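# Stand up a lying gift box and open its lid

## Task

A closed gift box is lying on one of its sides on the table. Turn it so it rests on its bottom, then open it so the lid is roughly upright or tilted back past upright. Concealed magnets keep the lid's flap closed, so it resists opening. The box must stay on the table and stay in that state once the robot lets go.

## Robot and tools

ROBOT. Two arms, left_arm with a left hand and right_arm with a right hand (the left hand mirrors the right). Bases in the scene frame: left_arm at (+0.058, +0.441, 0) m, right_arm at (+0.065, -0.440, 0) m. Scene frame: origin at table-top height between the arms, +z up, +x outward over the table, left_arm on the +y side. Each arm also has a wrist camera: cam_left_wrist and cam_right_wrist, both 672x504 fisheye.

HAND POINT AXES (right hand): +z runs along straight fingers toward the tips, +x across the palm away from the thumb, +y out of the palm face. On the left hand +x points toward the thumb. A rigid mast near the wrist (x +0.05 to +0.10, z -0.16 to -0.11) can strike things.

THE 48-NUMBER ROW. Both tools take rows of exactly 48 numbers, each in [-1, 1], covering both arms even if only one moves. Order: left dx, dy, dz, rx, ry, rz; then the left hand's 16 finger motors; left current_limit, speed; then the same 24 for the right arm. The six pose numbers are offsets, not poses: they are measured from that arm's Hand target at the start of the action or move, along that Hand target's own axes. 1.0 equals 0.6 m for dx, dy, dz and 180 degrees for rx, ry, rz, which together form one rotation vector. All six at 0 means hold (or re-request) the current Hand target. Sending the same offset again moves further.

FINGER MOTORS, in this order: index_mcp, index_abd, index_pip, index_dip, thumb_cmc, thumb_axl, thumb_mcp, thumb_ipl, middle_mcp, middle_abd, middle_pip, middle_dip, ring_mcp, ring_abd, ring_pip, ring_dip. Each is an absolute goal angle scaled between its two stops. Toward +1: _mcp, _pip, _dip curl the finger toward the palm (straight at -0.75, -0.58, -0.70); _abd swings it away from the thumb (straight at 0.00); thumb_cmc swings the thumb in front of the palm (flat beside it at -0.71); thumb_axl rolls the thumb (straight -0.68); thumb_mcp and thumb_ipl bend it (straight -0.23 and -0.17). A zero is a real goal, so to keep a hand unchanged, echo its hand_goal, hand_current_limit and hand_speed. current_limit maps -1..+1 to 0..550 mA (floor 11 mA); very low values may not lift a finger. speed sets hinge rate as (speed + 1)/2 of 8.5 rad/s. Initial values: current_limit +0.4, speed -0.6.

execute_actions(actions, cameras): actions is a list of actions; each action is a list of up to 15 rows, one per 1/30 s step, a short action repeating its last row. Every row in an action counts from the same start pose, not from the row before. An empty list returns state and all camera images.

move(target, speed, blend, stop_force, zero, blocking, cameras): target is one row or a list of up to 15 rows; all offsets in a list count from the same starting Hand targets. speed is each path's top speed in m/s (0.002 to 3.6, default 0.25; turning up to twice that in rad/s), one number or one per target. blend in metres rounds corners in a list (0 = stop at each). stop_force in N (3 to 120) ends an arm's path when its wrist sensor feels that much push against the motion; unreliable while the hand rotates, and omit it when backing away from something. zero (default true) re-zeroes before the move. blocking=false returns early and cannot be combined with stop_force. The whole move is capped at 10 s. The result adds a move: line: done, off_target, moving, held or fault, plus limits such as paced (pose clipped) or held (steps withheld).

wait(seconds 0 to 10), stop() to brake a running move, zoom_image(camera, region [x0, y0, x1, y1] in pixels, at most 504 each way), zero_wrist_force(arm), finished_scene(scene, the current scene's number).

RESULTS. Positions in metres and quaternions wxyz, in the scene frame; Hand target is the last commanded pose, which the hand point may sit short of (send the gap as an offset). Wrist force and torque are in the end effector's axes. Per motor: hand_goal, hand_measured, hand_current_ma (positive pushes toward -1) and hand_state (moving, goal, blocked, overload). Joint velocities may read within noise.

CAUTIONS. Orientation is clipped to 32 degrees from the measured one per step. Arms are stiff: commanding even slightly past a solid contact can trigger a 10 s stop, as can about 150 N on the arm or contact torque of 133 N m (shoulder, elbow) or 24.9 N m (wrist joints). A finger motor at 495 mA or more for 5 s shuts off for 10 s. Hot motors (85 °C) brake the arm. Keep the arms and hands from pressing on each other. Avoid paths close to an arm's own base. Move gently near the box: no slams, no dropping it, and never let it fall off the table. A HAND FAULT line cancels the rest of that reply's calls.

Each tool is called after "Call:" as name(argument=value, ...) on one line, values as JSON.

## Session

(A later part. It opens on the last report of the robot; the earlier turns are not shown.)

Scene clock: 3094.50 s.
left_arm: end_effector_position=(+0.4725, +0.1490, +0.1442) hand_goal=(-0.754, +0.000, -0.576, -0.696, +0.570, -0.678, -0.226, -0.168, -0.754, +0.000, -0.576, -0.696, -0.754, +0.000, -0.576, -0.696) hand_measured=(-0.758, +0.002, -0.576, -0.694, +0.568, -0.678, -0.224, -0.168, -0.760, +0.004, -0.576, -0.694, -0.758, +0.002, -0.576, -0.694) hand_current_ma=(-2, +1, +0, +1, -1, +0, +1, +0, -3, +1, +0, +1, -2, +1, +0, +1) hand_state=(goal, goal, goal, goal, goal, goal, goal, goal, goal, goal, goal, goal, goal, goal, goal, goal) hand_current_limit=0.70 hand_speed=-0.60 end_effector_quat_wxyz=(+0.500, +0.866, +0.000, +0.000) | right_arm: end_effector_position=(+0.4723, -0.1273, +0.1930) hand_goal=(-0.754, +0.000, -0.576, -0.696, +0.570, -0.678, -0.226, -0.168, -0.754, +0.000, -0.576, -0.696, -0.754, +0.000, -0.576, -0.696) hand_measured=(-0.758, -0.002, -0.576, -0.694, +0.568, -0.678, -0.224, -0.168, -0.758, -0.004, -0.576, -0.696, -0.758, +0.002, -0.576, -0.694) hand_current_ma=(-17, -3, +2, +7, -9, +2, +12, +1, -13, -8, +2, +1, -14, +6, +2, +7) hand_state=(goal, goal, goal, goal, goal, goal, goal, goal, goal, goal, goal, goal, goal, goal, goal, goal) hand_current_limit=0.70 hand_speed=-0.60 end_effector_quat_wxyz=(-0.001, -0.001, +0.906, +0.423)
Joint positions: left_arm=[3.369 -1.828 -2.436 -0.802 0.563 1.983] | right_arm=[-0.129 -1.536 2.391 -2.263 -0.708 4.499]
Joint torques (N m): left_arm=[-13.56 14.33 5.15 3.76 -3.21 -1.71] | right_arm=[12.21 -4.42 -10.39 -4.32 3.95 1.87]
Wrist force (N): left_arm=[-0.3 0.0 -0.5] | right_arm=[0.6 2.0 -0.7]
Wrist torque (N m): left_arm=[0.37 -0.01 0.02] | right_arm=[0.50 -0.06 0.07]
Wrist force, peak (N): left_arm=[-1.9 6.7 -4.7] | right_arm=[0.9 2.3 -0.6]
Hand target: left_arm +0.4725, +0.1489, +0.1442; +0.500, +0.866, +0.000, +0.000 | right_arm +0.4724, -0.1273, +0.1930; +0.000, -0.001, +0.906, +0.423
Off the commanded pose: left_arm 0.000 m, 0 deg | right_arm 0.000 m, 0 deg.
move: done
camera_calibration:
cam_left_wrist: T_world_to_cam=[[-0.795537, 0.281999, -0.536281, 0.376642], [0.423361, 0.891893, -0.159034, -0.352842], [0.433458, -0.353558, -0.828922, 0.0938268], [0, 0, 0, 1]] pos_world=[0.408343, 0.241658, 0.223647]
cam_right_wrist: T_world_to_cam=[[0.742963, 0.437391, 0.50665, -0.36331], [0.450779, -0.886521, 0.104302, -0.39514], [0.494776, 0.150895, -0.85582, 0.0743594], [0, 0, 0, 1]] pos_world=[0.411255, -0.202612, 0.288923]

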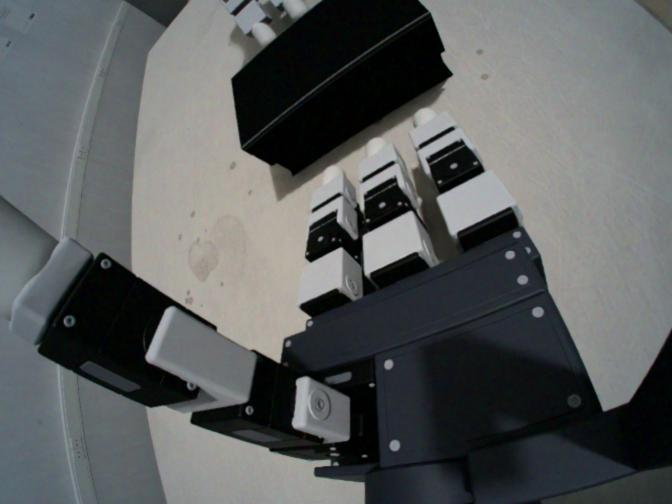

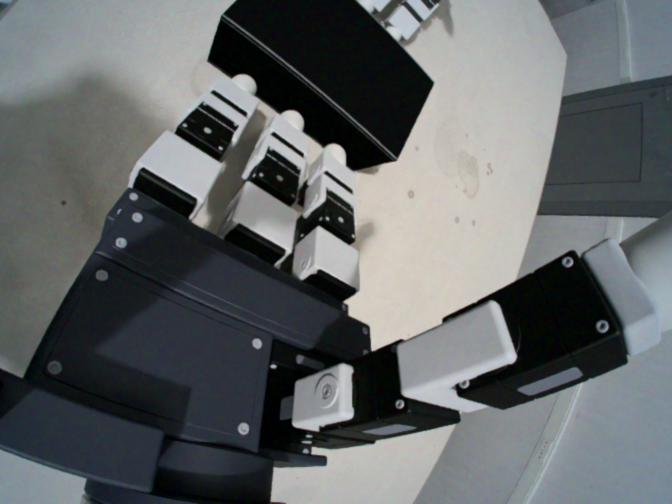

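Call:
move(target=[[0,0.025,0.0433,0,0,0,-0.754,0,-0.576,-0.696,0.571,-0.678,-0.226,-0.168,-0.754,0,-0.576,-0.696,-0.754,0,-0.576,-0.696,0.9,-0.6,0,0,0,0,0,0,-0.754,0,-0.576,-0.696,0.571,-0.678,-0.226,-0.168,-0.754,0,-0.576,-0.696,-0.754,0,-0.576,-0.696,0.9,-0.6]], speed=0.05)

Call:
move(target=[[0,0,0,0,0,0,-0.754,0,-0.576,-0.696,0.571,-0.678,-0.226,-0.168,-0.754,0,-0.576,-0.696,-0.754,0,-0.576,-0.696,0.9,-0.6,0,0.0857,0.102,0,0,0,-0.754,0,-0.576,-0.696,0.571,-0.678,-0.226,-0.168,-0.754,0,-0.576,-0.696,-0.754,0,-0.576,-0.696,0.9,-0.6]], speed=0.03, stop_force=8, cameras=["all"])

Call:
zoom_image(camera="cam_left_wrist", region=[220, 0, 560, 200])

Scene clock: 3117.83 s.
left_arm: end_effector_position=(+0.4725, +0.1190, +0.1442) hand_goal=(-0.754, +0.000, -0.576, -0.696, +0.570, -0.678, -0.226, -0.168, -0.754, +0.000, -0.576, -0.696, -0.754, +0.000, -0.576, -0.696) hand_measured=(-0.758, +0.002, -0.576, -0.694, +0.568, -0.678, -0.224, -0.168, -0.760, +0.004, -0.576, -0.694, -0.758, +0.002, -0.576, -0.694) hand_current_ma=(-2, +1, +0, +1, -1, +0, +1, +0, -3, +1, +0, +1, -2, +1, +0, +1) hand_state=(goal, goal, goal, goal, goal, goal, goal, goal, goal, goal, goal, goal, goal, goal, goal, goal) hand_current_limit=0.90 hand_speed=-0.60 end_effector_quat_wxyz=(+0.500, +0.866, +0.000, +0.000) | right_arm: end_effector_position=(+0.4724, -0.1273, +0.1930) hand_goal=(-0.754, +0.000, -0.576, -0.696, +0.570, -0.678, -0.226, -0.168, -0.754, +0.000, -0.576, -0.696, -0.754, +0.000, -0.576, -0.696) hand_measured=(-0.758, -0.002, -0.576, -0.694, +0.568, -0.678, -0.224, -0.168, -0.758, -0.004, -0.576, -0.696, -0.758, +0.002, -0.576, -0.694) hand_current_ma=(-17, -3, +2, +7, -9, +2, +12, +1, -13, -8, +2, +1, -14, +6, +2, +7) hand_state=(goal, goal, goal, goal, goal, goal, goal, goal, goal, goal, goal, goal, goal, goal, goal, goal) hand_current_limit=0.90 hand_speed=-0.60 end_effector_quat_wxyz=(+0.000, -0.001, +0.906, +0.423)
Joint positions: left_arm=[3.29 -1.869 -2.437 -0.637 0.54 1.839] | right_arm=[-0.129 -1.536 2.391 -2.264 -0.708 4.5]
Joint torques (N m): left_arm=[-13.9 15.38 4.72 4.03 -3.49 -1.74] | right_arm=[11.67 -3.52 -10.48 -4.49 4.03 1.89]
Wrist force (N): left_arm=[-1.1 0.1 -0.7] | right_arm=[0.7 1.9 -0.5]
Wrist torque (N m): left_arm=[0.37 0.07 -0.06] | right_arm=[0.47 -0.07 0.07]
Wrist force, peak (N): left_arm=[-1.1 0.1 -0.7] | right_arm=[0.8 2.2 -0.8]
Hand target: left_arm +0.4725, +0.1189, +0.1442; +0.500, +0.866, +0.000, +0.000 | right_arm +0.4724, -0.1273, +0.1930; +0.000, -0.001, +0.906, +0.423
Off the commanded pose: left_arm 0.000 m, 0 deg | right_arm 0.000 m, 0 deg.
move: done

Scene clock: 3120.00 s.
left_arm: end_effector_position=(+0.4726, +0.1189, +0.1442) hand_goal=(-0.754, +0.000, -0.576, -0.696, +0.570, -0.678, -0.226, -0.168, -0.754, +0.000, -0.576, -0.696, -0.754, +0.000, -0.576, -0.696) hand_measured=(-0.760, +0.002, -0.576, -0.694, +0.568, -0.678, -0.224, -0.168, -0.762, +0.002, -0.576, -0.694, -0.760, +0.002, -0.576, -0.694) hand_current_ma=(-3, +0, +0, +1, -1, +0, +1, +0, -4, +1, +0, +1, -3, +1, +0, +1) hand_state=(goal, goal, goal, goal, goal, goal, goal, goal, goal, goal, goal, goal, goal, goal, goal, goal) hand_current_limit=0.90 hand_speed=-0.60 end_effector_quat_wxyz=(+0.500, +0.866, +0.000, +0.000) | right_arm: end_effector_position=(+0.4721, -0.1010, +0.1931) hand_goal=(-0.754, +0.000, -0.576, -0.696, +0.570, -0.678, -0.226, -0.168, -0.754, +0.000, -0.576, -0.696, -0.754, +0.000, -0.576, -0.696) hand_measured=(-0.762, -0.002, -0.576, -0.692, +0.568, -0.678, -0.224, -0.168, -0.760, -0.002, -0.576, -0.692, -0.760, +0.002, -0.576, -0.692) hand_current_ma=(-28, -3, +2, +14, -9, +2, +12, +1, -24, -5, +1, +10, -22, +7, +1, +12) hand_state=(goal, goal, goal, goal, goal, goal, goal, goal, goal, goal, goal, goal, goal, goal, goal, goal) hand_current_limit=0.90 hand_speed=-0.60 end_effector_quat_wxyz=(-0.001, -0.002, +0.906, +0.423)
Joint positions: left_arm=[3.29 -1.869 -2.437 -0.637 0.54 1.838] | right_arm=[-0.059 -1.502 2.386 -2.373 -0.7 4.606]
Joint torques (N m): left_arm=[-14.08 14.93 4.74 -0.49 -2.82 -1.61] | right_arm=[-11.72 -32.53 -9.52 0.41 -0.8 -0.73]
Wrist force (N): left_arm=[-1.0 0.4 -7.6] | right_arm=[0.4 2.4 -5.1]
Wrist torque (N m): left_arm=[0.85 -0.07 -0.06] | right_arm=[0.79 -0.05 0.17]
Wrist force, peak (N): left_arm=[-1.3 -1.1 -20.6] | right_arm=[1.1 0.1 -30.3]
Hand target: left_arm +0.4725, +0.1189, +0.1442; +0.500, +0.866, +0.000, +0.000 | right_arm +0.4721, -0.1010, +0.1931; -0.001, -0.002, +0.906, +0.423 (not the last commanded pose)
Off the commanded pose: left_arm 0.000 m, 0 deg | right_arm 0.054 m, 0 deg.
move: contact (right_arm)
camera_calibration:
cam_left_wrist: T_world_to_cam=[[-0.795537, 0.281999, -0.536281, 0.385102], [0.423361, 0.891893, -0.159034, -0.326085], [0.433458, -0.353558, -0.828922, 0.08322], [0, 0, 0, 1]] pos_world=[0.408343, 0.211658, 0.223647]
cam_right_wrist: T_world_to_cam=[[0.742843, 0.437697, 0.506562, -0.37466], [0.45121, -0.886319, 0.104157, -0.37189], [0.494565, 0.151194, -0.855889, 0.0706862], [0, 0, 0, 1]] pos_world=[0.411155, -0.176312, 0.289023]

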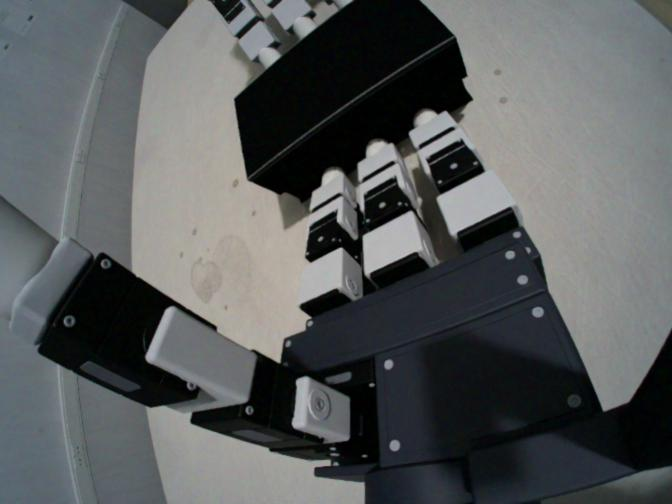

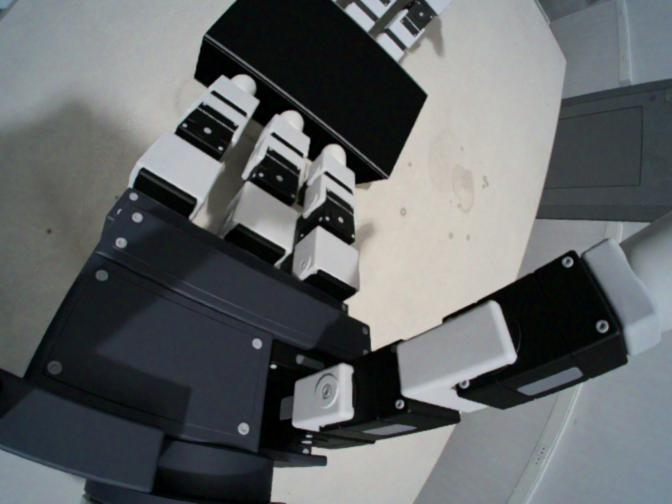

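Scaled by 1.482 from the camera's 672x504 image, which has a finer 960x720 frame.

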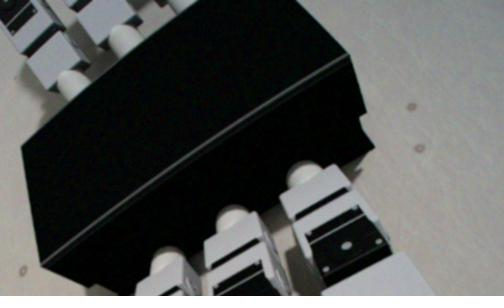

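Call:
move(target=[[0,0,0,0,0,0,-0.754,0,-0.576,-0.696,0.571,-0.678,-0.226,-0.168,-0.754,0,-0.576,-0.696,-0.754,0,-0.576,-0.696,0.9,-0.6,0,0.0214,0.0255,0,0,0,-0.754,0,-0.576,-0.696,0.571,-0.678,-0.226,-0.168,-0.754,0,-0.576,-0.696,-0.754,0,-0.576,-0.696,0.9,-0.6]], speed=0.01, stop_force=10)

Call:
move(target=[[0,0.0289,-0.0167,0,0,0,-0.754,0,-0.576,-0.696,0.571,-0.678,-0.226,-0.168,-0.754,0,-0.576,-0.696,-0.754,0,-0.576,-0.696,0.9,-0.6,0,0,0,0,0,0,-0.754,0,-0.576,-0.696,0.571,-0.678,-0.226,-0.168,-0.754,0,-0.576,-0.696,-0.754,0,-0.576,-0.696,0.9,-0.6]], speed=0.01, stop_force=10, cameras=["all"])

Call:
zoom_image(camera="cam_left_wrist", region=[220, 0, 560, 200])

Scene clock: 3150.03 s.
left_arm: end_effector_position=(+0.4725, +0.1189, +0.1442) hand_goal=(-0.754, +0.000, -0.576, -0.696, +0.570, -0.678, -0.226, -0.168, -0.754, +0.000, -0.576, -0.696, -0.754, +0.000, -0.576, -0.696) hand_measured=(-0.760, +0.002, -0.576, -0.694, +0.568, -0.678, -0.224, -0.168, -0.762, +0.002, -0.576, -0.694, -0.760, +0.002, -0.576, -0.694) hand_current_ma=(-3, +0, +0, +1, -1, +0, +1, +0, -4, +1, +0, +1, -3, +1, +0, +1) hand_state=(goal, goal, goal, goal, goal, goal, goal, goal, goal, goal, goal, goal, goal, goal, goal, goal) hand_current_limit=0.90 hand_speed=-0.60 end_effector_quat_wxyz=(+0.500, +0.866, +0.000, +0.000) | right_arm: end_effector_position=(+0.4722, -0.1004, +0.1932) hand_goal=(-0.754, +0.000, -0.576, -0.696, +0.570, -0.678, -0.226, -0.168, -0.754, +0.000, -0.576, -0.696, -0.754, +0.000, -0.576, -0.696) hand_measured=(-0.764, +0.000, -0.576, -0.692, +0.568, -0.678, -0.224, -0.168, -0.762, +0.000, -0.576, -0.692, -0.762, +0.004, -0.576, -0.692) hand_current_ma=(-33, +0, +2, +14, -9, +2, +12, +1, -28, -2, +0, +10, -26, +11, +1, +12) hand_state=(goal, goal, goal, goal, goal, goal, goal, goal, goal, goal, goal, goal, goal, goal, goal, goal) hand_current_limit=0.90 hand_speed=-0.60 end_effector_quat_wxyz=(-0.001, -0.002, +0.906, +0.423)
Joint positions: left_arm=[3.29 -1.869 -2.437 -0.637 0.54 1.838] | right_arm=[-0.057 -1.502 2.385 -2.375 -0.7 4.609]
Joint torques (N m): left_arm=[-14.61 15.86 4.87 0.97 -0.67 -1.25] | right_arm=[-9.41 -31.18 -7.16 0.83 1.17 -0.8]
Wrist force (N): left_arm=[-0.7 -0.5 -14.5] | right_arm=[0.4 1.8 -13.4]
Wrist torque (N m): left_arm=[1.40 -0.22 -0.01] | right_arm=[1.43 0.14 0.15]
Wrist force, peak (N): left_arm=[-0.8 -0.4 -14.8] | right_arm=[0.9 0.5 -22.8]
Hand target: left_arm +0.4725, +0.1189, +0.1442; +0.500, +0.866, +0.000, +0.000 | right_arm +0.4722, -0.1004, +0.1932; -0.001, -0.002, +0.906, +0.423 (not the last commanded pose)
Off the commanded pose: left_arm 0.000 m, 0 deg | right_arm 0.019 m, 0 deg.
move: contact (right_arm)

Scene clock: 3153.03 s.
left_arm: end_effector_position=(+0.4725, +0.1189, +0.1642) hand_goal=(-0.754, +0.000, -0.576, -0.696, +0.570, -0.678, -0.226, -0.168, -0.754, +0.000, -0.576, -0.696, -0.754, +0.000, -0.576, -0.696) hand_measured=(-0.780, +0.002, -0.590, -0.702, +0.568, -0.678, -0.224, -0.168, -0.782, +0.002, -0.588, -0.700, -0.778, +0.002, -0.590, -0.702) hand_current_ma=(-30, +0, -9, -3, -1, +0, +1, +0, -32, +0, -8, -2, -27, +0, -11, -3) hand_state=(blocked, goal, goal, goal, goal, goal, goal, goal, blocked, goal, goal, goal, blocked, goal, goal, goal) hand_current_limit=0.90 hand_speed=-0.60 end_effector_quat_wxyz=(+0.500, +0.866, +0.000, +0.000) | right_arm: end_effector_position=(+0.4722, -0.1004, +0.1932) hand_goal=(-0.754, +0.000, -0.576, -0.696, +0.570, -0.678, -0.226, -0.168, -0.754, +0.000, -0.576, -0.696, -0.754, +0.000, -0.576, -0.696) hand_measured=(-0.762, +0.000, -0.576, -0.692, +0.568, -0.678, -0.224, -0.168, -0.760, +0.000, -0.576, -0.694, -0.760, +0.002, -0.576, -0.694) hand_current_ma=(-29, +0, +0, +13, -9, +2, +12, +1, -25, -2, -3, +5, -24, +7, -2, +5) hand_state=(goal, goal, goal, goal, goal, goal, goal, goal, goal, goal, goal, goal, goal, goal, goal, goal) hand_current_limit=0.90 hand_speed=-0.60 end_effector_quat_wxyz=(-0.001, -0.002, +0.906, +0.423)
Joint positions: left_arm=[3.29 -1.804 -2.427 -0.712 0.54 1.838] | right_arm=[-0.057 -1.502 2.385 -2.375 -0.7 4.609]
Joint torques (N m): left_arm=[-7.24 26.44 19.95 -0.02 -1.09 1.63] | right_arm=[-9.63 -30.87 -21.85 -4.2 -0.3 -0.65]
Wrist force (N): left_arm=[-1.0 -3.1 -2.0] | right_arm=[0.4 1.4 -4.2]
Wrist torque (N m): left_arm=[0.82 0.01 0.01] | right_arm=[0.82 -0.10 0.15]
Wrist force, peak (N): left_arm=[-0.8 -0.6 -14.5] | right_arm=[0.4 1.7 -13.6]
Hand target: left_arm +0.4726, +0.1189, +0.1642; +0.500, +0.866, +0.000, +0.000 | right_arm +0.4722, -0.1004, +0.1932; -0.001, -0.002, +0.906, +0.423
Off the commanded pose: left_arm 0.000 m, 0 deg | right_arm 0.000 m, 0 deg.
move: done
camera_calibration:
cam_left_wrist: T_world_to_cam=[[-0.795537, 0.281999, -0.536281, 0.395828], [0.423361, 0.891893, -0.159034, -0.322905], [0.433458, -0.353558, -0.828922, 0.0997985], [0, 0, 0, 1]] pos_world=[0.408343, 0.211658, 0.243647]
cam_right_wrist: T_world_to_cam=[[0.742852, 0.437606, 0.506628, -0.375013], [0.45096, -0.886414, 0.104424, -0.371359], [0.494779, 0.150898, -0.855817, 0.0705198], [0, 0, 0, 1]] pos_world=[0.411155, -0.175712, 0.289123]

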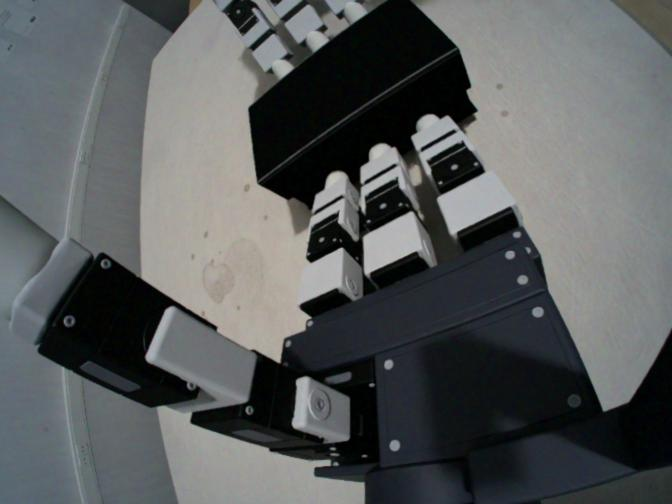

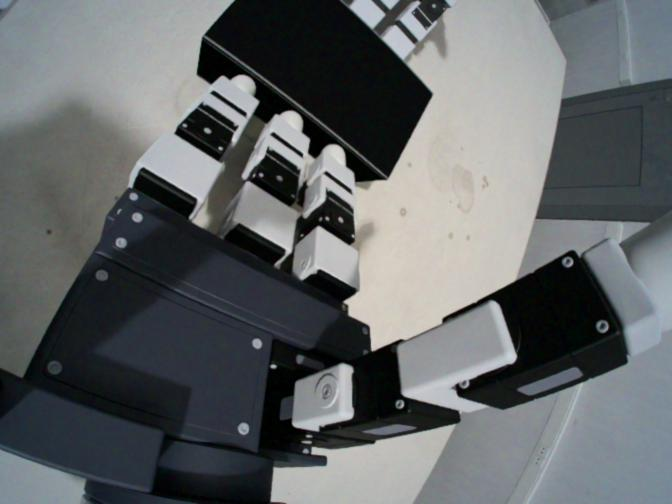

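Scaled by 1.482 from the camera's 672x504 image, which has a finer 960x720 frame.

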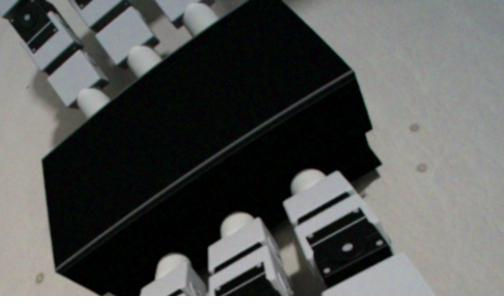

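Call:
move(target=[[0,0.0361,-0.0208,0,0,0,-0.754,0,-0.576,-0.696,0.571,-0.678,-0.226,-0.168,-0.754,0,-0.576,-0.696,-0.754,0,-0.576,-0.696,0.9,-0.6,0,0,0,0,0,0,-0.754,0,-0.576,-0.696,0.571,-0.678,-0.226,-0.168,-0.754,0,-0.576,-0.696,-0.754,0,-0.576,-0.696,0.9,-0.6]], speed=0.02, stop_force=10, cameras=["all"])

Call:
zoom_image(camera="cam_left_wrist", region=[220, 0, 560, 200])

Scene clock: 3174.97 s.
left_arm: end_effector_position=(+0.4725, +0.1189, +0.1892) hand_goal=(-0.754, +0.000, -0.576, -0.696, +0.570, -0.678, -0.226, -0.168, -0.754, +0.000, -0.576, -0.696, -0.754, +0.000, -0.576, -0.696) hand_measured=(-0.792, +0.002, -0.598, -0.708, +0.568, -0.678, -0.224, -0.168, -0.794, +0.002, -0.596, -0.704, -0.790, +0.002, -0.598, -0.708) hand_current_ma=(-54, +0, -19, -7, -1, +0, +1, +0, -58, +0, -17, -5, -49, +0, -22, -7) hand_state=(blocked, goal, blocked, goal, goal, goal, goal, goal, blocked, goal, goal, goal, blocked, goal, blocked, goal) hand_current_limit=0.90 hand_speed=-0.60 end_effector_quat_wxyz=(+0.500, +0.866, +0.000, +0.000) | right_arm: end_effector_position=(+0.4722, -0.1004, +0.1932) hand_goal=(-0.754, +0.000, -0.576, -0.696, +0.570, -0.678, -0.226, -0.168, -0.754, +0.000, -0.576, -0.696, -0.754, +0.000, -0.576, -0.696) hand_measured=(-0.776, +0.000, -0.584, -0.696, +0.568, -0.678, -0.224, -0.168, -0.774, +0.000, -0.584, -0.698, -0.772, +0.002, -0.586, -0.698) hand_current_ma=(-85, -1, -24, +0, -9, +2, +12, +1, -77, -2, -30, -7, -74, +6, -32, -7) hand_state=(blocked, goal, goal, goal, goal, goal, goal, goal, goal, goal, goal, goal, goal, goal, goal, goal) hand_current_limit=0.90 hand_speed=-0.60 end_effector_quat_wxyz=(-0.001, -0.002, +0.906, +0.423)
Joint positions: left_arm=[3.29 -1.727 -2.409 -0.807 0.54 1.838] | right_arm=[-0.057 -1.502 2.385 -2.375 -0.7 4.609]
Joint torques (N m): left_arm=[-1.73 25.09 21.29 -0.11 -1.46 2.05] | right_arm=[-9.78 -30.98 -19.41 -3.8 0.81 -0.57]
Wrist force (N): left_arm=[-0.8 -4.2 -4.5] | right_arm=[0.4 -0.6 -6.0]
Wrist torque (N m): left_arm=[1.04 -0.03 0.02] | right_arm=[1.15 -0.03 0.10]
Wrist force, peak (N): left_arm=[-1.1 -5.2 -5.1] | right_arm=[0.2 -0.1 -8.1]
Hand target: left_arm +0.4726, +0.1189, +0.1892; +0.500, +0.866, +0.000, +0.000 | right_arm +0.4722, -0.1004, +0.1932; -0.001, -0.002, +0.906, +0.423
Off the commanded pose: left_arm 0.000 m, 0 deg | right_arm 0.000 m, 0 deg.
move: done
camera_calibration:
cam_left_wrist: T_world_to_cam=[[-0.795526, 0.282024, -0.536285, 0.409226], [0.423384, 0.891885, -0.159019, -0.31894], [0.433457, -0.353558, -0.828922, 0.120522], [0, 0, 0, 1]] pos_world=[0.408343, 0.211658, 0.268647]
cam_right_wrist: T_world_to_cam=[[0.742852, 0.437606, 0.506628, -0.375013], [0.45096, -0.886414, 0.104424, -0.371359], [0.494779, 0.150898, -0.855817, 0.0705198], [0, 0, 0, 1]] pos_world=[0.411155, -0.175712, 0.289123]

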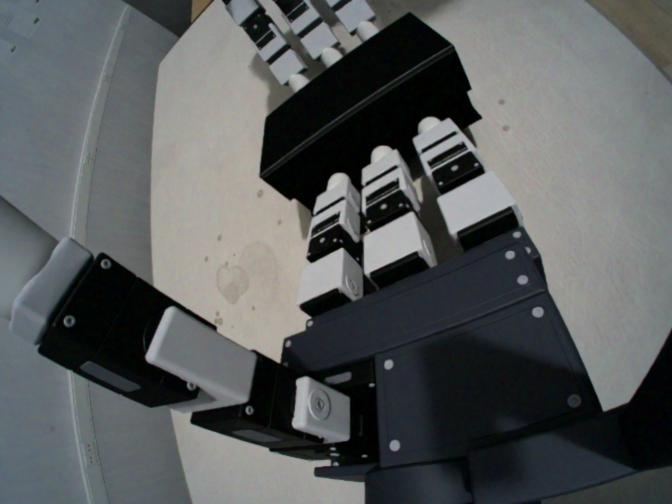

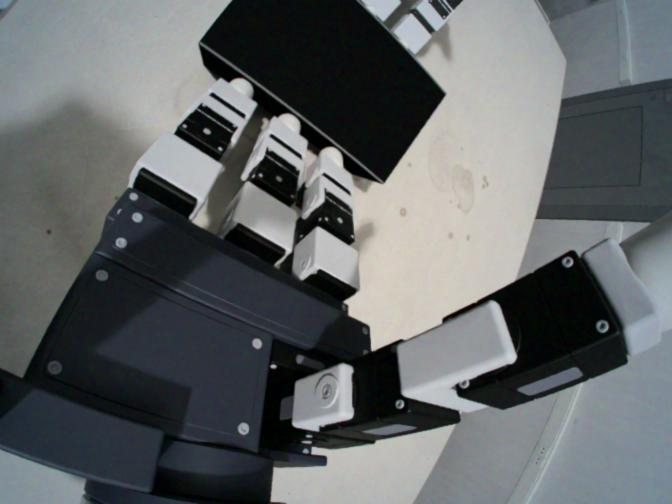

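Scaled by 1.482 from the camera's 672x504 image, which has a finer 960x720 frame.

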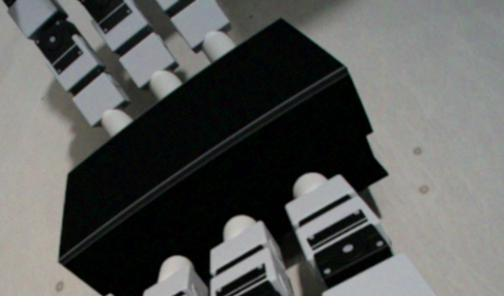

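Call:
move(target=[[0,-0.065,0.0375,0,0,0,-0.754,0,-0.576,-0.696,0.571,-0.678,-0.226,-0.168,-0.754,0,-0.576,-0.696,-0.754,0,-0.576,-0.696,0.9,-0.6,0,0,0,0,0,0,-0.754,0,-0.576,-0.696,0.571,-0.678,-0.226,-0.168,-0.754,0,-0.576,-0.696,-0.754,0,-0.576,-0.696,0.9,-0.6],[0,-0.074,0.023,0,0,0,-0.754,0,-0.576,-0.696,0.571,-0.678,-0.226,-0.168,-0.754,0,-0.576,-0.696,-0.754,0,-0.576,-0.696,0.9,-0.6,0,-0.0322,-0.0383,0,0,0,-0.754,0,-0.576,-0.696,0.571,-0.678,-0.226,-0.168,-0.754,0,-0.576,-0.696,-0.754,0,-0.576,-0.696,0.9,-0.6],[0,-0.074,0.023,0,0,0,-0.754,0,-0.576,-0.696,0.571,-0.678,-0.226,-0.168,-0.754,0,-0.576,-0.696,-0.754,0,-0.576,-0.696,0.9,-0.6,-0.0463,-0.1113,-0.0102,-0.0833,0,0,-0.754,0,-0.576,-0.696,0.571,-0.678,-0.226,-0.168,-0.754,0,-0.576,-0.696,-0.754,0,-0.576,-0.696,0.9,-0.6]], speed=0.06)

Scene clock: 3261.73 s.
left_arm: end_effector_position=(+0.4725, +0.1292, +0.1439) hand_goal=(-0.754, +0.000, -0.576, -0.696, +0.570, -0.678, -0.226, -0.168, -0.754, +0.000, -0.576, -0.696, -0.754, +0.000, -0.576, -0.696) hand_measured=(-0.766, +0.000, -0.580, -0.698, +0.568, -0.678, -0.224, -0.168, -0.772, +0.000, -0.582, -0.700, -0.770, +0.000, -0.582, -0.700) hand_current_ma=(-8, +0, -1, +0, -1, +0, +1, +0, -18, +0, -3, -1, -13, +0, -3, -1) hand_state=(goal, goal, goal, goal, goal, goal, goal, goal, goal, goal, goal, goal, goal, goal, goal, goal) hand_current_limit=0.90 hand_speed=-0.60 end_effector_quat_wxyz=(+0.500, +0.866, +0.000, +0.000) | right_arm: end_effector_position=(+0.5001, -0.1479, +0.1460) hand_goal=(-0.754, +0.000, -0.576, -0.696, +0.570, -0.678, -0.226, -0.168, -0.754, +0.000, -0.576, -0.696, -0.754, +0.000, -0.576, -0.696) hand_measured=(-0.770, +0.000, -0.582, -0.696, +0.568, -0.678, -0.224, -0.168, -0.764, +0.000, -0.578, -0.696, -0.768, +0.002, -0.580, -0.698) hand_current_ma=(-65, -1, -19, +0, -9, +2, +12, +1, -40, +1, -6, +0, -50, +7, -11, -3) hand_state=(goal, goal, goal, goal, goal, goal, goal, goal, goal, goal, goal, goal, goal, goal, goal, goal) hand_current_limit=0.90 hand_speed=-0.60 end_effector_quat_wxyz=(-0.001, -0.001, +0.843, +0.537)
Joint positions: left_arm=[3.317 -1.855 -2.438 -0.693 0.547 1.889] | right_arm=[-0.204 -1.235 2.377 -2.287 -0.482 4.239]
Joint torques (N m): left_arm=[14.58 27.3 18.26 -0.11 -0.04 2.02] | right_arm=[-13.76 -11.71 -16.42 0.78 3.93 -0.58]
Wrist force (N): left_arm=[-0.4 0.1 -0.5] | right_arm=[0.8 2.1 -0.5]
Wrist torque (N m): left_arm=[0.38 -0.03 -0.11] | right_arm=[0.51 -0.13 0.22]
Wrist force, peak (N): left_arm=[-1.0 -3.4 -6.8] | right_arm=[1.0 1.5 -6.5]
Hand target: left_arm +0.4725, +0.1292, +0.1439; +0.500, +0.866, +0.000, +0.000 | right_arm +0.5001, -0.1479, +0.1459; -0.001, -0.001, +0.843, +0.538
Off the commanded pose: left_arm 0.000 m, 0 deg | right_arm 0.000 m, 0 deg.
move: done

Call:
move(target=[[0.0287,-0.002,0.017,0,-0.0222,-0.0385,-0.754,0,-0.576,-0.696,0.571,-0.678,-0.226,-0.168,-0.754,0,-0.576,-0.696,-0.754,0,-0.576,-0.696,0.9,-0.6,0,0,0,0,0,0,-0.754,0,-0.576,-0.696,0.571,-0.678,-0.226,-0.168,-0.754,0,-0.576,-0.696,-0.754,0,-0.576,-0.696,0.9,-0.6]], speed=0.05)

Call:
move(target=[[0,0,0,0,0,0,-0.754,0,-0.576,-0.696,0.571,-0.678,-0.226,-0.168,-0.754,0,-0.576,-0.696,-0.754,0,-0.576,-0.696,0.9,-0.6,0,0.0352,0.0755,0,0,0,-0.754,0,-0.576,-0.696,0.571,-0.678,-0.226,-0.168,-0.754,0,-0.576,-0.696,-0.754,0,-0.576,-0.696,0.9,-0.6]], speed=0.03, stop_force=8)

Call:
move(target=[[0,0,0,0,0,0,-0.754,0,-0.576,-0.696,0.571,-0.678,-0.226,-0.168,-0.754,0,-0.576,-0.696,-0.754,0,-0.576,-0.696,0.9,-0.6,0,0.0176,0.0378,0,0,0,-0.754,0,-0.576,-0.696,0.571,-0.678,-0.226,-0.168,-0.754,0,-0.576,-0.696,-0.754,0,-0.576,-0.696,0.9,-0.6]], speed=0.01, stop_force=12, cameras=["all"])

Call:
zoom_image(camera="cam_left_wrist", region=[220, 0, 560, 200])

Scene clock: 3279.17 s.
left_arm: end_effector_position=(+0.4897, +0.1210, +0.1377) hand_goal=(-0.754, +0.000, -0.576, -0.696, +0.570, -0.678, -0.226, -0.168, -0.754, +0.000, -0.576, -0.696, -0.754, +0.000, -0.576, -0.696) hand_measured=(-0.766, +0.000, -0.580, -0.698, +0.568, -0.678, -0.224, -0.168, -0.772, +0.000, -0.582, -0.700, -0.770, +0.000, -0.582, -0.700) hand_current_ma=(-8, +0, -1, +0, -1, +0, +1, +0, -18, +0, -3, -1, -13, +0, -3, -1) hand_state=(goal, goal, goal, goal, goal, goal, goal, goal, goal, goal, goal, goal, goal, goal, goal, goal) hand_current_limit=0.90 hand_speed=-0.60 end_effector_quat_wxyz=(+0.499, +0.864, +0.035, -0.060) | right_arm: end_effector_position=(+0.5001, -0.1479, +0.1459) hand_goal=(-0.754, +0.000, -0.576, -0.696, +0.570, -0.678, -0.226, -0.168, -0.754, +0.000, -0.576, -0.696, -0.754, +0.000, -0.576, -0.696) hand_measured=(-0.770, +0.000, -0.582, -0.696, +0.568, -0.678, -0.224, -0.168, -0.764, +0.000, -0.578, -0.696, -0.768, +0.002, -0.580, -0.698) hand_current_ma=(-65, -1, -19, +0, -9, +2, +12, +1, -40, +1, -6, +0, -50, +7, -11, -3) hand_state=(goal, goal, goal, goal, goal, goal, goal, goal, goal, goal, goal, goal, goal, goal, goal, goal) hand_current_limit=0.90 hand_speed=-0.60 end_effector_quat_wxyz=(-0.001, -0.001, +0.843, +0.538)
Joint positions: left_arm=[3.287 -1.883 -2.363 -0.821 0.557 1.823] | right_arm=[-0.204 -1.234 2.377 -2.286 -0.482 4.238]
Joint torques (N m): left_arm=[-14.35 16.55 20.43 -0.35 0.09 -1.55] | right_arm=[-13.63 -11.5 -17.32 0.44 3.96 -0.71]
Wrist force (N): left_arm=[-0.5 -0.1 -0.9] | right_arm=[0.9 2.3 -0.4]
Wrist torque (N m): left_arm=[0.36 0.01 0.03] | right_arm=[0.53 -0.14 0.24]
Wrist force, peak (N): left_arm=[-0.7 -0.2 -1.0] | right_arm=[1.1 2.5 -0.3]
Hand target: left_arm +0.4898, +0.1210, +0.1377; +0.499, +0.864, +0.035, -0.060 | right_arm +0.5001, -0.1479, +0.1459; -0.001, -0.001, +0.843, +0.538
Off the commanded pose: left_arm 0.000 m, 0 deg | right_arm 0.000 m, 0 deg.
move: done

Scene clock: 3281.17 s.
left_arm: end_effector_position=(+0.4898, +0.1210, +0.1377) hand_goal=(-0.754, +0.000, -0.576, -0.696, +0.570, -0.678, -0.226, -0.168, -0.754, +0.000, -0.576, -0.696, -0.754, +0.000, -0.576, -0.696) hand_measured=(-0.770, +0.002, -0.580, -0.694, +0.568, -0.678, -0.224, -0.168, -0.772, +0.000, -0.582, -0.700, -0.770, +0.002, -0.582, -0.700) hand_current_ma=(-12, +0, -1, +1, -1, +0, +1, +0, -18, +0, -3, -1, -13, +0, -3, -1) hand_state=(goal, goal, goal, goal, goal, goal, goal, goal, goal, goal, goal, goal, goal, goal, goal, goal) hand_current_limit=0.90 hand_speed=-0.60 end_effector_quat_wxyz=(+0.499, +0.864, +0.035, -0.060) | right_arm: end_effector_position=(+0.4999, -0.1298, +0.1460) hand_goal=(-0.754, +0.000, -0.576, -0.696, +0.570, -0.678, -0.226, -0.168, -0.754, +0.000, -0.576, -0.696, -0.754, +0.000, -0.576, -0.696) hand_measured=(-0.770, +0.000, -0.582, -0.696, +0.568, -0.678, -0.224, -0.168, -0.766, +0.000, -0.578, -0.694, -0.768, +0.002, -0.580, -0.698) hand_current_ma=(-66, -1, -19, +0, -9, +2, +12, +1, -47, +0, -7, +4, -50, +5, -12, -3) hand_state=(goal, goal, goal, goal, goal, goal, goal, goal, goal, goal, goal, goal, goal, goal, goal, goal) hand_current_limit=0.90 hand_speed=-0.60 end_effector_quat_wxyz=(-0.001, -0.002, +0.843, +0.538)
Joint positions: left_arm=[3.287 -1.883 -2.363 -0.822 0.557 1.822] | right_arm=[-0.159 -1.212 2.38 -2.39 -0.465 4.327]
Joint torques (N m): left_arm=[-13.5 16.71 3.75 -0.47 -3.15 -1.42] | right_arm=[-11.67 -41.25 -16.54 0.56 -0.48 -0.67]
Wrist force (N): left_arm=[-0.2 -0.7 -8.4] | right_arm=[0.9 2.0 -4.7]
Wrist torque (N m): left_arm=[0.94 0.10 0.05] | right_arm=[0.87 0.01 0.23]
Wrist force, peak (N): left_arm=[-1.3 -2.1 -22.6] | right_arm=[1.4 0.4 -25.3]
Hand target: left_arm +0.4898, +0.1210, +0.1377; +0.499, +0.864, +0.035, -0.060 | right_arm +0.4999, -0.1298, +0.1460; -0.001, -0.002, +0.843, +0.538 (not the last commanded pose)
Off the commanded pose: left_arm 0.000 m, 0 deg | right_arm 0.032 m, 0 deg.
move: contact (right_arm)

Scene clock: 3282.47 s.
left_arm: end_effector_position=(+0.4898, +0.1210, +0.1377) hand_goal=(-0.754, +0.000, -0.576, -0.696, +0.570, -0.678, -0.226, -0.168, -0.754, +0.000, -0.576, -0.696, -0.754, +0.000, -0.576, -0.696) hand_measured=(-0.770, +0.002, -0.580, -0.694, +0.568, -0.678, -0.224, -0.168, -0.772, +0.000, -0.582, -0.700, -0.770, +0.000, -0.582, -0.700) hand_current_ma=(-12, +0, -1, +1, -1, +0, +1, +0, -18, +0, -3, -1, -13, +0, -3, -1) hand_state=(goal, goal, goal, goal, goal, goal, goal, goal, goal, goal, goal, goal, goal, goal, goal, goal) hand_current_limit=0.90 hand_speed=-0.60 end_effector_quat_wxyz=(+0.499, +0.864, +0.035, -0.060) | right_arm: end_effector_position=(+0.5000, -0.1291, +0.1461) hand_goal=(-0.754, +0.000, -0.576, -0.696, +0.570, -0.678, -0.226, -0.168, -0.754, +0.000, -0.576, -0.696, -0.754, +0.000, -0.576, -0.696) hand_measured=(-0.770, +0.002, -0.582, -0.696, +0.568, -0.678, -0.224, -0.168, -0.766, +0.002, -0.578, -0.694, -0.768, +0.002, -0.580, -0.698) hand_current_ma=(-66, +2, -19, +0, -9, +2, +12, +1, -48, +4, -7, +4, -51, +6, -12, -3) hand_state=(goal, goal, goal, goal, goal, goal, goal, goal, goal, goal, goal, goal, goal, goal, goal, goal) hand_current_limit=0.90 hand_speed=-0.60 end_effector_quat_wxyz=(-0.001, -0.002, +0.843, +0.538)
Joint positions: left_arm=[3.287 -1.883 -2.363 -0.822 0.557 1.822] | right_arm=[-0.157 -1.211 2.38 -2.395 -0.465 4.331]
Joint torques (N m): left_arm=[-14.25 16.7 4.41 -0.65 -3.13 -1.3] | right_arm=[-9.1 -40.53 -10 0.78 -0.26 -0.71]
Wrist force (N): left_arm=[-1.3 -1.8 -19.1] | right_arm=[0.9 1.4 -13.0]
Wrist torque (N m): left_arm=[1.87 0.04 -0.02] | right_arm=[1.61 0.25 0.21]
Wrist force, peak (N): left_arm=[-1.1 -2.2 -19.5] | right_arm=[0.9 0.7 -24.3]
Hand target: left_arm +0.4898, +0.1210, +0.1377; +0.499, +0.864, +0.035, -0.060 | right_arm +0.5000, -0.1291, +0.1461; -0.001, -0.002, +0.843, +0.538 (not the last commanded pose)
Off the commanded pose: left_arm 0.000 m, 0 deg | right_arm 0.024 m, 0 deg.
move: contact (right_arm)
camera_calibration:
cam_left_wrist: T_world_to_cam=[[-0.862461, 0.281868, -0.420371, 0.411577], [0.396992, 0.891939, -0.216432, -0.31546], [0.31394, -0.353548, -0.881162, 0.136889], [0, 0, 0, 1]] pos_world=[0.43723, 0.213758, 0.225361]
cam_right_wrist: T_world_to_cam=[[0.743034, 0.292491, 0.601955, -0.392012], [0.451956, -0.882665, -0.128992, -0.370291], [0.493595, 0.367902, -0.788043, 0.0394623], [0, 0, 0, 1]] pos_world=[0.439155, -0.226701, 0.219307]

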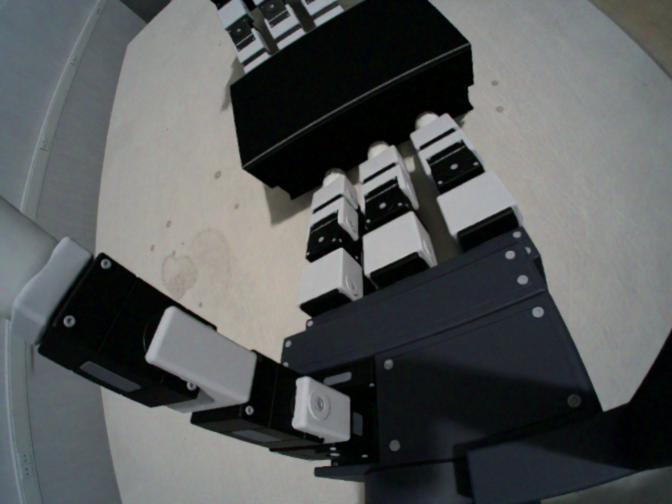

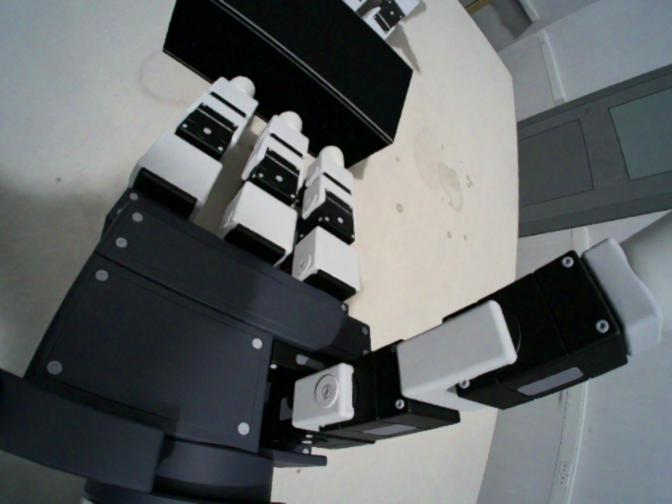

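Scaled by 1.482 from the camera's 672x504 image, which has a finer 960x720 frame.

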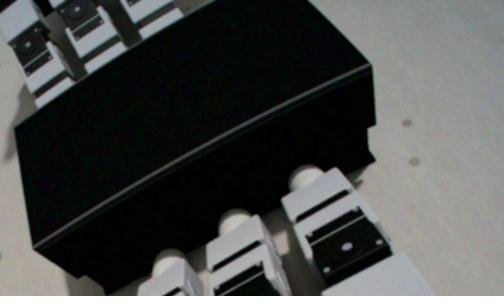

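Call:
move(target=[[0,0,0,0,0,0,-0.754,0,-0.576,-0.696,0.571,-0.678,-0.226,-0.168,-0.754,0,-0.576,-0.696,-0.754,0,-0.576,-0.696,0.9,-0.6,0,0.0176,0.0378,0,0,0,-0.754,0,-0.576,-0.696,0.571,-0.678,-0.226,-0.168,-0.754,0,-0.576,-0.696,-0.754,0,-0.576,-0.696,0.9,-0.6]], speed=0.01, stop_force=10)

Call:
move(target=[[0.0428,0.003,-0.0018,0,-0.0333,-0.0577,-0.754,0,-0.576,-0.696,0.571,-0.678,-0.226,-0.168,-0.754,0,-0.576,-0.696,-0.754,0,-0.576,-0.696,0.9,-0.6,0,0,0,0,0,0,-0.754,0,-0.576,-0.696,0.571,-0.678,-0.226,-0.168,-0.754,0,-0.576,-0.696,-0.754,0,-0.576,-0.696,0.9,-0.6],[0.0858,-0.0017,0.001,0,-0.0667,-0.1155,-0.754,0,-0.576,-0.696,0.571,-0.678,-0.226,-0.168,-0.754,0,-0.576,-0.696,-0.754,0,-0.576,-0.696,0.9,-0.6,0,0,0,0,0,0,-0.754,0,-0.576,-0.696,0.571,-0.678,-0.226,-0.168,-0.754,0,-0.576,-0.696,-0.754,0,-0.576,-0.696,0.9,-0.6]], speed=0.06, cameras=["all"])

Call:
zoom_image(camera="cam_left_wrist", region=[220, 0, 560, 200])

Scene clock: 3305.37 s.
left_arm: end_effector_position=(+0.4898, +0.1210, +0.1377) hand_goal=(-0.754, +0.000, -0.576, -0.696, +0.570, -0.678, -0.226, -0.168, -0.754, +0.000, -0.576, -0.696, -0.754, +0.000, -0.576, -0.696) hand_measured=(-0.770, +0.002, -0.580, -0.694, +0.568, -0.678, -0.224, -0.168, -0.772, +0.000, -0.582, -0.700, -0.770, +0.002, -0.582, -0.700) hand_current_ma=(-13, +0, -1, +1, -1, +0, +1, +0, -18, +0, -3, -1, -13, +0, -3, -1) hand_state=(goal, goal, goal, goal, goal, goal, goal, goal, goal, goal, goal, goal, goal, goal, goal, goal) hand_current_limit=0.90 hand_speed=-0.60 end_effector_quat_wxyz=(+0.499, +0.864, +0.035, -0.060) | right_arm: end_effector_position=(+0.5001, -0.1288, +0.1462) hand_goal=(-0.754, +0.000, -0.576, -0.696, +0.570, -0.678, -0.226, -0.168, -0.754, +0.000, -0.576, -0.696, -0.754, +0.000, -0.576, -0.696) hand_measured=(-0.772, +0.002, -0.582, -0.696, +0.568, -0.678, -0.224, -0.168, -0.768, +0.002, -0.578, -0.694, -0.768, +0.004, -0.580, -0.698) hand_current_ma=(-69, +6, -19, +0, -9, +2, +12, +1, -51, +8, -7, +6, -52, +9, -13, -3) hand_state=(goal, goal, goal, goal, goal, goal, goal, goal, goal, goal, goal, goal, goal, goal, goal, goal) hand_current_limit=0.90 hand_speed=-0.60 end_effector_quat_wxyz=(-0.001, -0.002, +0.843, +0.538)
Joint positions: left_arm=[3.287 -1.883 -2.363 -0.822 0.557 1.822] | right_arm=[-0.156 -1.211 2.38 -2.398 -0.465 4.333]
Joint torques (N m): left_arm=[-14.83 16.6 8.37 -0.67 -3.13 -0.62] | right_arm=[-7.07 -38.58 -6.74 1.09 -0.08 -0.64]
Wrist force (N): left_arm=[-1.3 -2.2 -22.7] | right_arm=[1.0 1.0 -19.7]
Wrist torque (N m): left_arm=[2.16 -0.02 0.00] | right_arm=[2.14 0.47 0.20]
Wrist force, peak (N): left_arm=[-1.2 -2.2 -23.0] | right_arm=[0.7 0.2 -30.2]
Hand target: left_arm +0.4898, +0.1210, +0.1377; +0.499, +0.864, +0.035, -0.060 | right_arm +0.5001, -0.1288, +0.1462; -0.001, -0.002, +0.843, +0.538 (not the last commanded pose)
Off the commanded pose: left_arm 0.000 m, 0 deg | right_arm 0.025 m, 0 deg.
move: contact (right_arm)

Scene clock: 3309.73 s.
left_arm: end_effector_position=(+0.5405, +0.1210, +0.1294) hand_goal=(-0.754, +0.000, -0.576, -0.696, +0.570, -0.678, -0.226, -0.168, -0.754, +0.000, -0.576, -0.696, -0.754, +0.000, -0.576, -0.696) hand_measured=(-0.768, -0.006, -0.582, -0.700, +0.568, -0.678, -0.224, -0.168, -0.788, -0.004, -0.592, -0.704, -0.788, -0.002, -0.598, -0.708) hand_current_ma=(-11, -3, -2, -2, -1, +0, +1, +0, -46, -1, -13, -4, -47, +0, -21, -7) hand_state=(goal, goal, goal, goal, goal, goal, goal, goal, blocked, goal, goal, goal, blocked, goal, blocked, goal) hand_current_limit=0.90 hand_speed=-0.60 end_effector_quat_wxyz=(+0.481, +0.833, +0.138, -0.238) | right_arm: end_effector_position=(+0.5001, -0.1288, +0.1462) hand_goal=(-0.754, +0.000, -0.576, -0.696, +0.570, -0.678, -0.226, -0.168, -0.754, +0.000, -0.576, -0.696, -0.754, +0.000, -0.576, -0.696) hand_measured=(-0.772, +0.002, -0.582, -0.696, +0.568, -0.678, -0.224, -0.168, -0.768, +0.002, -0.578, -0.694, -0.768, +0.004, -0.580, -0.698) hand_current_ma=(-69, +6, -19, +0, -9, +2, +12, +1, -51, +8, -7, +6, -52, +9, -13, -3) hand_state=(goal, goal, goal, goal, goal, goal, goal, goal, goal, goal, goal, goal, goal, goal, goal, goal) hand_current_limit=0.90 hand_speed=-0.60 end_effector_quat_wxyz=(-0.001, -0.002, +0.843, +0.538)
Joint positions: left_arm=[3.267 -1.962 -2.109 -1.346 0.591 1.744] | right_arm=[-0.156 -1.211 2.38 -2.398 -0.465 4.333]
Joint torques (N m): left_arm=[-20.94 19.6 17.78 -2.23 -0.33 -1.76] | right_arm=[-6.32 -39.17 -6.69 -1.65 0.17 -0.74]
Wrist force (N): left_arm=[-0.6 -2.5 -15.4] | right_arm=[1.3 1.1 -17.1]
Wrist torque (N m): left_arm=[1.80 0.47 0.24] | right_arm=[1.91 0.42 0.23]
Wrist force, peak (N): left_arm=[-1.3 -2.4 -22.8] | right_arm=[0.9 0.9 -20.0]
Hand target: left_arm +0.5406, +0.1210, +0.1294; +0.481, +0.833, +0.138, -0.238 | right_arm +0.5001, -0.1288, +0.1462; -0.001, -0.002, +0.843, +0.538
Off the commanded pose: left_arm 0.000 m, 0 deg | right_arm 0.000 m, 0 deg.
move: done
camera_calibration:
cam_left_wrist: T_world_to_cam=[[-0.958982, 0.28148, -0.0335139, 0.454055], [0.274347, 0.891865, -0.359598, -0.252649], [-0.0713298, -0.354043, -0.932505, 0.328584], [0, 0, 0, 1]] pos_world=[0.528181, 0.213854, 0.230771]
cam_right_wrist: T_world_to_cam=[[0.742919, 0.292571, 0.602058, -0.392143], [0.451816, -0.882804, -0.128526, -0.369997], [0.493896, 0.367504, -0.78804, 0.0391704], [0, 0, 0, 1]] pos_world=[0.439155, -0.226301, 0.219406]

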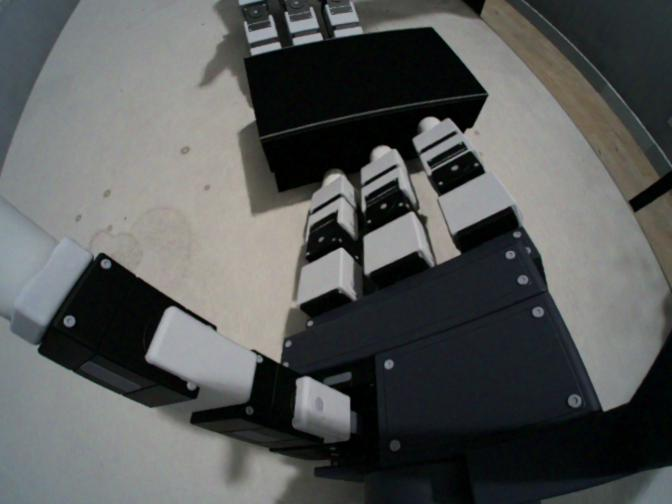

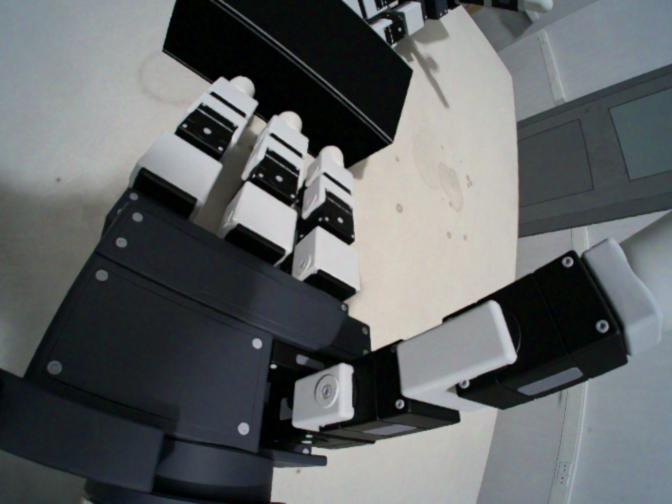

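Scaled by 1.482 from the camera's 672x504 image, which has a finer 960x720 frame.

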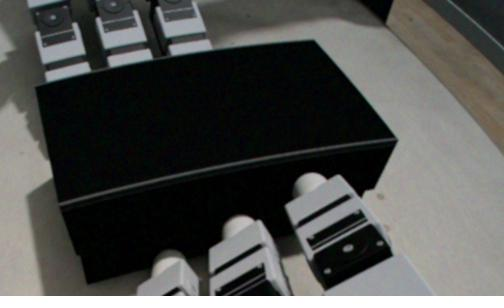

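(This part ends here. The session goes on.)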